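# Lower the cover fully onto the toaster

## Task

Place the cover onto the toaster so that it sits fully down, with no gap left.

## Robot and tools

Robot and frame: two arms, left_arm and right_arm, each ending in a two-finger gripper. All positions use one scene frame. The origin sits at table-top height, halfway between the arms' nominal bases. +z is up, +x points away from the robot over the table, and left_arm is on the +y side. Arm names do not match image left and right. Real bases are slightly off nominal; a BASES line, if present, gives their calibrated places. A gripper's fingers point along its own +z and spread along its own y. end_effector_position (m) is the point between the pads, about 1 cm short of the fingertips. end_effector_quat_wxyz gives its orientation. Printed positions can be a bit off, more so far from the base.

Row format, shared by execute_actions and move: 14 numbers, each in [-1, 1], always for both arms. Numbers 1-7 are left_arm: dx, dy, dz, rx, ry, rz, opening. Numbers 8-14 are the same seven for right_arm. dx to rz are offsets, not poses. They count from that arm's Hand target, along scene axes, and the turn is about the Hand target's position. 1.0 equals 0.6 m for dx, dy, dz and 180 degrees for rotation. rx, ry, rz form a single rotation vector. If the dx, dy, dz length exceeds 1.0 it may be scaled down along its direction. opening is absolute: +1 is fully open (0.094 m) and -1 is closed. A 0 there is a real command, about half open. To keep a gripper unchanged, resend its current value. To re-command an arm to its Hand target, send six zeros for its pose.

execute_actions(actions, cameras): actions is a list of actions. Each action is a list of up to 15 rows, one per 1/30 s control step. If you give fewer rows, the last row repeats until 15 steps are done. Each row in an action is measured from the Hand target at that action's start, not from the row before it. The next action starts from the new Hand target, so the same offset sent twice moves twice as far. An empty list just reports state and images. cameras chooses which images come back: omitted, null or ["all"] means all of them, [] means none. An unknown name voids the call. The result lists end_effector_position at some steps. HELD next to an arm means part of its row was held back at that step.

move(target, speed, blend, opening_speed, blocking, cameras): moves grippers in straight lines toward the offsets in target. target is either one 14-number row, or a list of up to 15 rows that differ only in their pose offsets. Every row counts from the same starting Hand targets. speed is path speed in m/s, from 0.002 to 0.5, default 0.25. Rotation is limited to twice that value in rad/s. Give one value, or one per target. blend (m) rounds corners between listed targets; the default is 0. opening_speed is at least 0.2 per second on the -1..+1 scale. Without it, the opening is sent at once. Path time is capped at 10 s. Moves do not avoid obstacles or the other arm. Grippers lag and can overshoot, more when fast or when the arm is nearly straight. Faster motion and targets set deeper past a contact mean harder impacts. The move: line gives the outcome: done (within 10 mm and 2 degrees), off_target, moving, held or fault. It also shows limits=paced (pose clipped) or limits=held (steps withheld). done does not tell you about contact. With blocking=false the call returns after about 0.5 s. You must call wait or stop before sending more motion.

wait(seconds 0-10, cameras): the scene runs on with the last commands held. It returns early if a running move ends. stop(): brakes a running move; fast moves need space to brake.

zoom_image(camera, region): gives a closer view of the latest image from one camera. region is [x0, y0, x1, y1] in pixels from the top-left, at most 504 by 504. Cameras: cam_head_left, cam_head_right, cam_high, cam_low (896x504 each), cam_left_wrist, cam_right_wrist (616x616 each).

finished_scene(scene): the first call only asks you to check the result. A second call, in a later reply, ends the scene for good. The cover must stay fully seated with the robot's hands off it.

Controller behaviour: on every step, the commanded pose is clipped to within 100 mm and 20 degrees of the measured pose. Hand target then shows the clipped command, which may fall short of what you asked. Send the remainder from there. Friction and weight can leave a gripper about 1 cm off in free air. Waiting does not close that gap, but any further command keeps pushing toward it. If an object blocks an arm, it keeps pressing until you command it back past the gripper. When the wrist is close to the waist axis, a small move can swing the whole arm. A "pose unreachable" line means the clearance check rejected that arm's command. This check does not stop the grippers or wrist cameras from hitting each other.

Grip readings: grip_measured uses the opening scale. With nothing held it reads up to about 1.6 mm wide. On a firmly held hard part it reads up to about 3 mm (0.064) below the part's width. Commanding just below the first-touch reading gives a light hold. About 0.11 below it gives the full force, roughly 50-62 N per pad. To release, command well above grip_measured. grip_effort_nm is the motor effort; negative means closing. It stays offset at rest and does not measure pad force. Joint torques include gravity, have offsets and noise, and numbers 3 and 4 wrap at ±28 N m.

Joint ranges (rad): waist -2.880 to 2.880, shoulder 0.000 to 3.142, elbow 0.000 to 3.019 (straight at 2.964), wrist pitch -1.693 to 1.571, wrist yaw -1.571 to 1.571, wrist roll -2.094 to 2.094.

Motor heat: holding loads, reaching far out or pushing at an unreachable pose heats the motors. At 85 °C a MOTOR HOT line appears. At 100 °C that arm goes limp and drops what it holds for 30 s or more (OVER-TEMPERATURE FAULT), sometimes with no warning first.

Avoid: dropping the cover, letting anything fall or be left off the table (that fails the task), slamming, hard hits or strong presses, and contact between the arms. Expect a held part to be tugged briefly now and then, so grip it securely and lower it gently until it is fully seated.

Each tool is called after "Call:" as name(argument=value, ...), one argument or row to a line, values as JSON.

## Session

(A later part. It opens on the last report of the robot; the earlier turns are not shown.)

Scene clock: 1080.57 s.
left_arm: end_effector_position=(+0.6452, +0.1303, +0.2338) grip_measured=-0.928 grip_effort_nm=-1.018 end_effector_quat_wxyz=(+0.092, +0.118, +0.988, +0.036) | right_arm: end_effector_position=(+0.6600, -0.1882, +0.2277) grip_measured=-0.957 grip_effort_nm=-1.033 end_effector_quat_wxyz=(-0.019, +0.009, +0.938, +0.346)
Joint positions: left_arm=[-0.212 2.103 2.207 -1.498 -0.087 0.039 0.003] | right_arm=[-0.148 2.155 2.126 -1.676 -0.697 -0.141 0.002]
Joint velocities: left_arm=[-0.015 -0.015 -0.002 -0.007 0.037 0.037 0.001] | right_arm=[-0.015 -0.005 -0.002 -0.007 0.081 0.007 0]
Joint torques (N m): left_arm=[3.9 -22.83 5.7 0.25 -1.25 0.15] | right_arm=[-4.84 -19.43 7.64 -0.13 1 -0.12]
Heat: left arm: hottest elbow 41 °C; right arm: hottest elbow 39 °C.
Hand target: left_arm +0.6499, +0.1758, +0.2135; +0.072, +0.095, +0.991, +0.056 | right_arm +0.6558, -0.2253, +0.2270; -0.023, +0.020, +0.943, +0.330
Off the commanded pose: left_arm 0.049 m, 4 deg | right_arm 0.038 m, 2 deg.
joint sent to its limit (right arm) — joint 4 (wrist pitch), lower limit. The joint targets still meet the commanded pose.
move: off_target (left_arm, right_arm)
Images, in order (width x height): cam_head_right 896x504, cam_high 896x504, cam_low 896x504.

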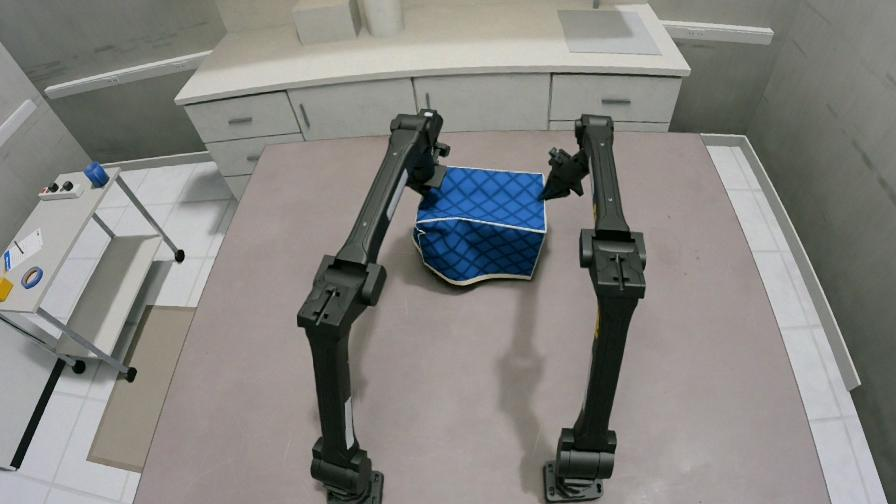

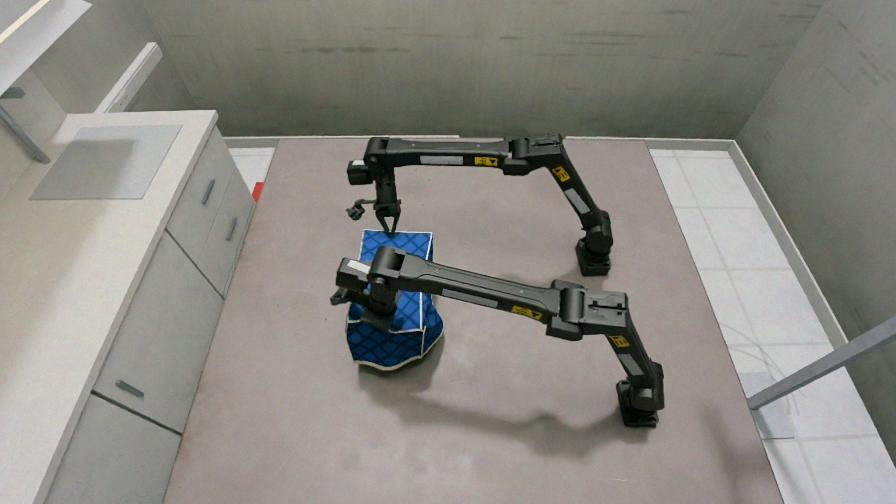

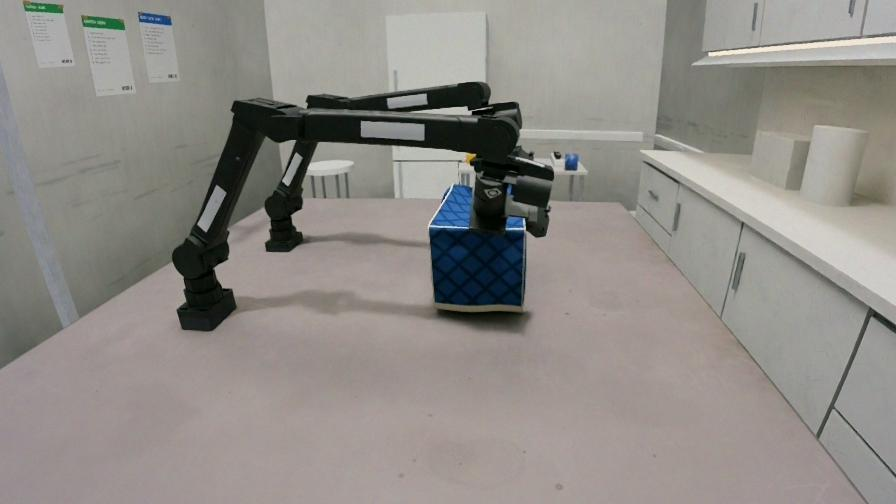

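Call:
move(
  target=[0.0,0,-0.04,0,0.0,0,-1,-0.01,0.02,-0.04,0,0,0,-1],
  speed=0.08,
  cameras=[],
)

Call:
move(
  target=[0,-0.03,0.02,0,0,0,0.7,0,0.02,0.03,0,0,0,0.7],
  speed=0.05,
  opening_speed=1,
  cameras=["cam_low"],
)

Call:
move(
  target=[
    [0,0.03,0.15,0,0,0,0.7,0,-0.1,0.12,0,0,0,0.7],
    [-0.3,0.15,0.25,0,0,0,0.7,-0.3,-0.2,0.2,0,0,0,0.7],
  ],
  speed=0.12,
  cameras=["cam_low","cam_high","cam_head_right"],
)

Call:
zoom_image(
  camera="cam_low",
  region=[340, 100, 640, 400],
)

Call:
zoom_image(
  camera="cam_high",
  region=[280, 200, 500, 420],
)

Call:
zoom_image(
  camera="cam_head_right",
  region=[380, 90, 580, 300],
)

Scene clock: 1092.23 s.
left_arm: end_effector_position=(+0.6449, +0.1304, +0.2316) grip_measured=-0.928 grip_effort_nm=-1.038 end_effector_quat_wxyz=(+0.108, +0.117, +0.987, +0.034) | right_arm: end_effector_position=(+0.6543, -0.1847, +0.2172) grip_measured=-0.957 grip_effort_nm=-1.033 end_effector_quat_wxyz=(-0.020, +0.006, +0.938, +0.346)
Joint positions: left_arm=[-0.212 2.071 2.144 -1.433 -0.087 0.039 0.003] | right_arm=[-0.144 2.137 2.069 -1.636 -0.697 -0.141 0.002]
Joint velocities: left_arm=[-0.005 0.005 0.002 -0.022 -0.037 -0.066 0.001] | right_arm=[0.005 -0.015 -0.002 0.002 -0.066 0.007 -0.001]
Joint torques (N m): left_arm=[3.84 -20.6 5.16 0.38 -1.2 0.17] | right_arm=[-3.9 -18.08 6.53 0.2 0.97 -0.1]
Heat: left arm: hottest elbow 40 °C; right arm: hottest elbow 38 °C.
Hand target: left_arm +0.6498, +0.1762, +0.1894; +0.072, +0.095, +0.991, +0.056 | right_arm +0.6494, -0.2131, +0.2033; -0.023, +0.020, +0.943, +0.330
Off the commanded pose: left_arm 0.062 m, 5 deg | right_arm 0.032 m, 2 deg.
move: off_target (left_arm, right_arm)
No camera images: "cameras" was empty.

Scene clock: 1094.33 s.
left_arm: end_effector_position=(+0.6471, +0.1754, +0.2129) grip_measured=+0.696 grip_effort_nm=0.164 end_effector_quat_wxyz=(+0.081, +0.087, +0.991, +0.064) | right_arm: end_effector_position=(+0.6513, -0.1966, +0.2144) grip_measured=+0.697 grip_effort_nm=0.110 end_effector_quat_wxyz=(-0.025, +0.014, +0.943, +0.333)
Joint positions: left_arm=[-0.16 2.099 2.145 -1.463 -0.137 0.032 0.08] | right_arm=[-0.157 2.137 2.069 -1.648 -0.668 -0.141 0.08]
Joint velocities: left_arm=[0.005 0.005 -0.007 -0.022 0.051 -0.081 0.001] | right_arm=[-0.015 0.005 -0.007 -0.012 -0.051 -0.007 0.001]
Joint torques (N m): left_arm=[-1.73 -21.71 8.95 0.01 0.51 -0.02] | right_arm=[-1.44 -19.02 8.83 -0.24 -0.26 0.15]
Heat: left arm: hottest elbow 40 °C; right arm: hottest shoulder 37 °C.
Hand target: left_arm +0.6497, +0.1580, +0.2013; +0.072, +0.095, +0.991, +0.056 | right_arm +0.6497, -0.2011, +0.2213; -0.024, +0.020, +0.943, +0.331
Off the commanded pose: left_arm 0.021 m, 2 deg | right_arm 0.008 m, 1 deg.
move: off_target (left_arm)
Images, in order (width x height): cam_low 896x504.

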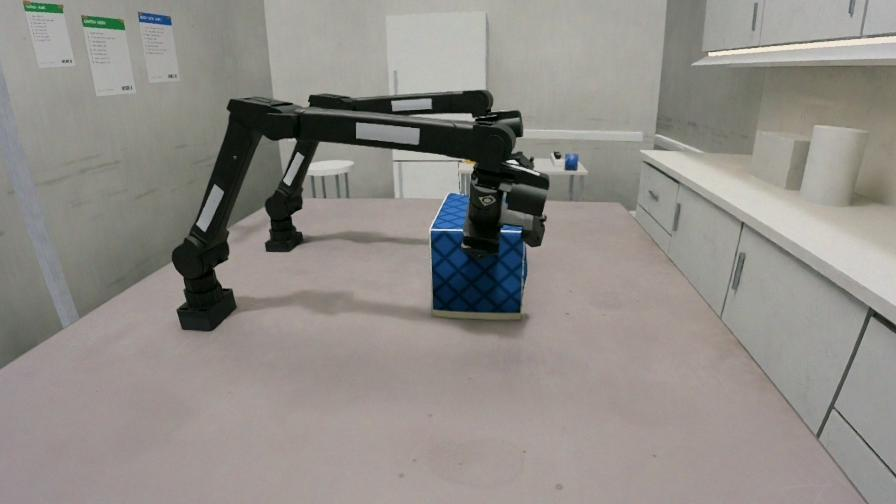

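Scene clock: 1097.60 s.
left_arm: end_effector_position=(+0.4707, +0.2405, +0.3398) grip_measured=+0.698 grip_effort_nm=0.110 end_effector_quat_wxyz=(+0.057, +0.098, +0.992, +0.056) | right_arm: end_effector_position=(+0.4787, -0.3202, +0.3395) grip_measured=+0.698 grip_effort_nm=0.115 end_effector_quat_wxyz=(+0.075, +0.060, +0.950, +0.297)
Joint positions: left_arm=[-0.077 1.608 1.774 -1.619 -0.11 0.131 0.08] | right_arm=[-0.444 1.6 1.632 -1.673 -0.62 -0.304 0.08]
Joint velocities: left_arm=[0.005 -0.005 -0.007 0.007 -0.037 -0.022 0] | right_arm=[-0.005 0.005 0.017 0.002 -0.022 0.037 0.001]
Joint torques (N m): left_arm=[0.91 -18.2 7.57 0.53 0.11 0.11] | right_arm=[-1.55 -12.98 7.98 -0.16 -0.24 -0.11]
Heat: left arm: hottest elbow 40 °C; right arm: hottest elbow 37 °C.
Hand target: left_arm +0.4699, +0.2468, +0.3513; +0.073, +0.095, +0.991, +0.056 | right_arm +0.4716, -0.3226, +0.3436; -0.024, +0.020, +0.944, +0.327
Off the commanded pose: left_arm 0.014 m, 2 deg | right_arm 0.009 m, 13 deg.
joint sent to its limit (right arm) — joint 4 (wrist pitch), lower limit. The joint targets are off in orientation, not in position.
move: off_target (left_arm, right_arm)
Images, in order (width x height): cam_head_right 896x504, cam_high 896x504, cam_low 896x504.

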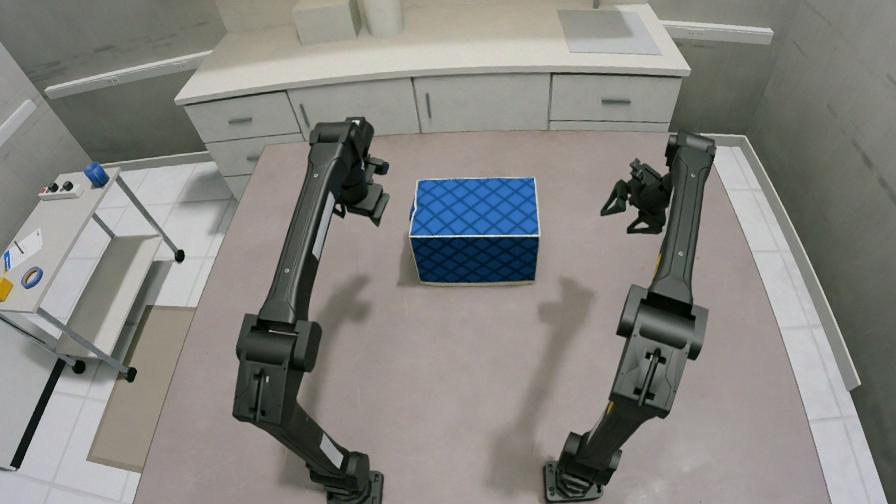

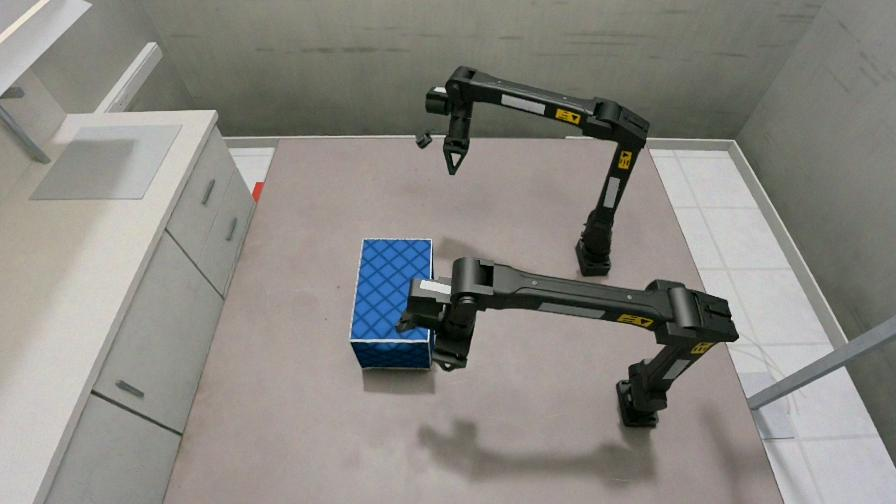

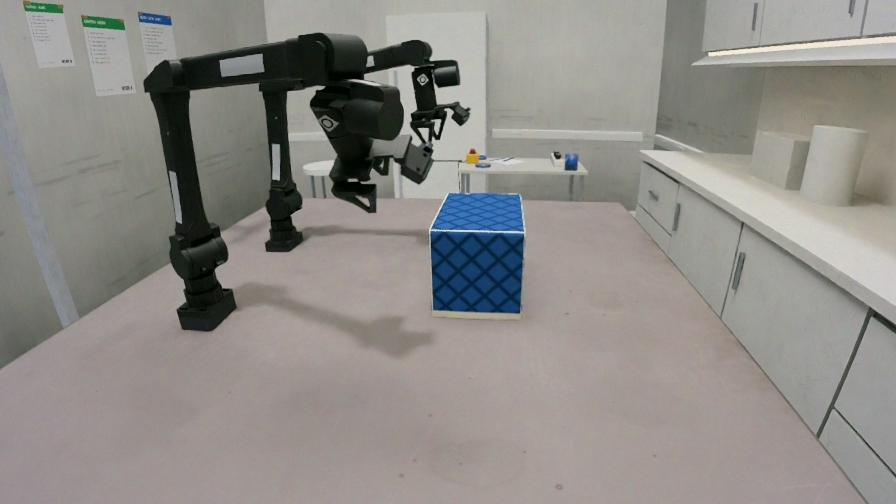

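Scaled by 1.680.

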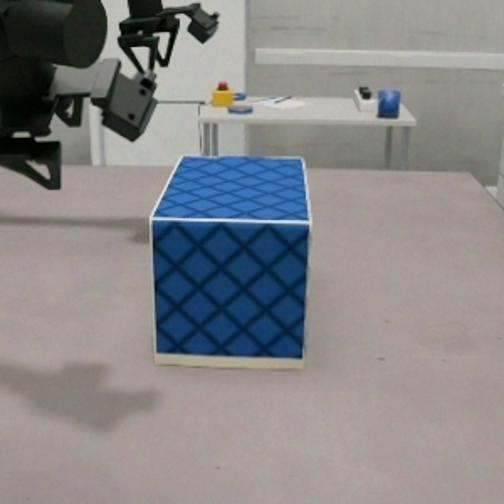

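Scaled by 2.291.

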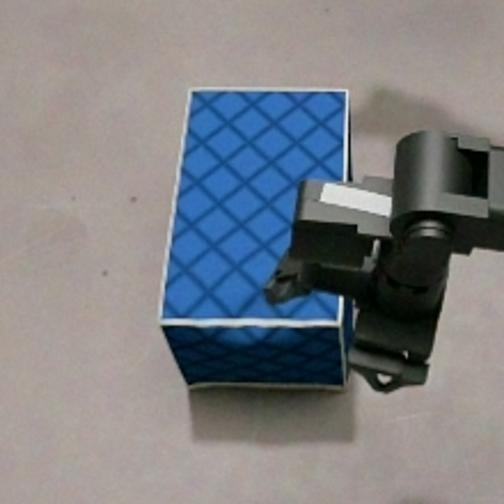

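Scaled by 2.400.

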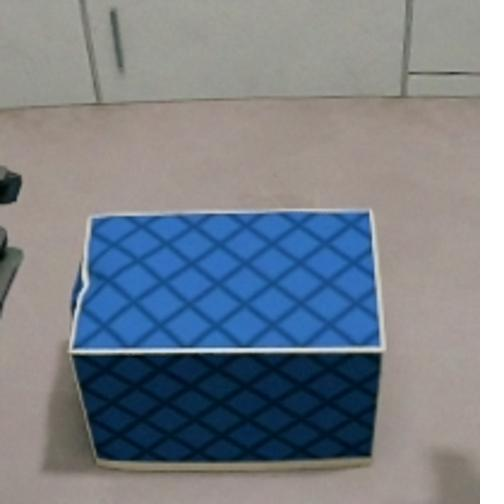

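Call:
finished_scene(
  scene=2,
)

This call ended nothing. Check each condition of the task against the scene as it is now, look again where you are not sure, and mend what is not met. Then call finished_scene again.

Call:
zoom_image(
  camera="cam_high",
  region=[340, 310, 450, 410],
)

Call:
zoom_image(
  camera="cam_head_left",
  region=[380, 150, 580, 310],
)

Scaled by 4.582.

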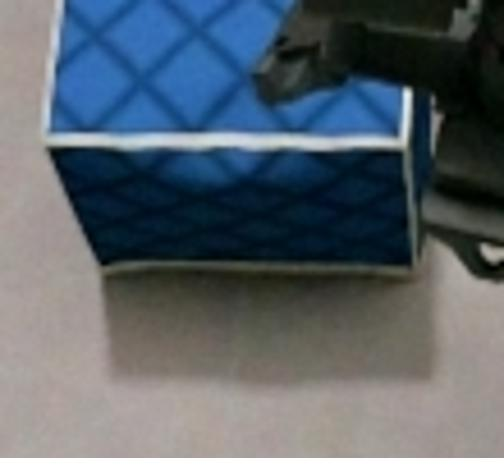

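This scene's latest camera images include none from cam_head_left. They are from: cam_head_right, cam_high, cam_low. cam_head_left's image comes with the result of a call that names it in "cameras".

Call:
finished_scene(
  scene=2,
)

The scene is finished: the task was done.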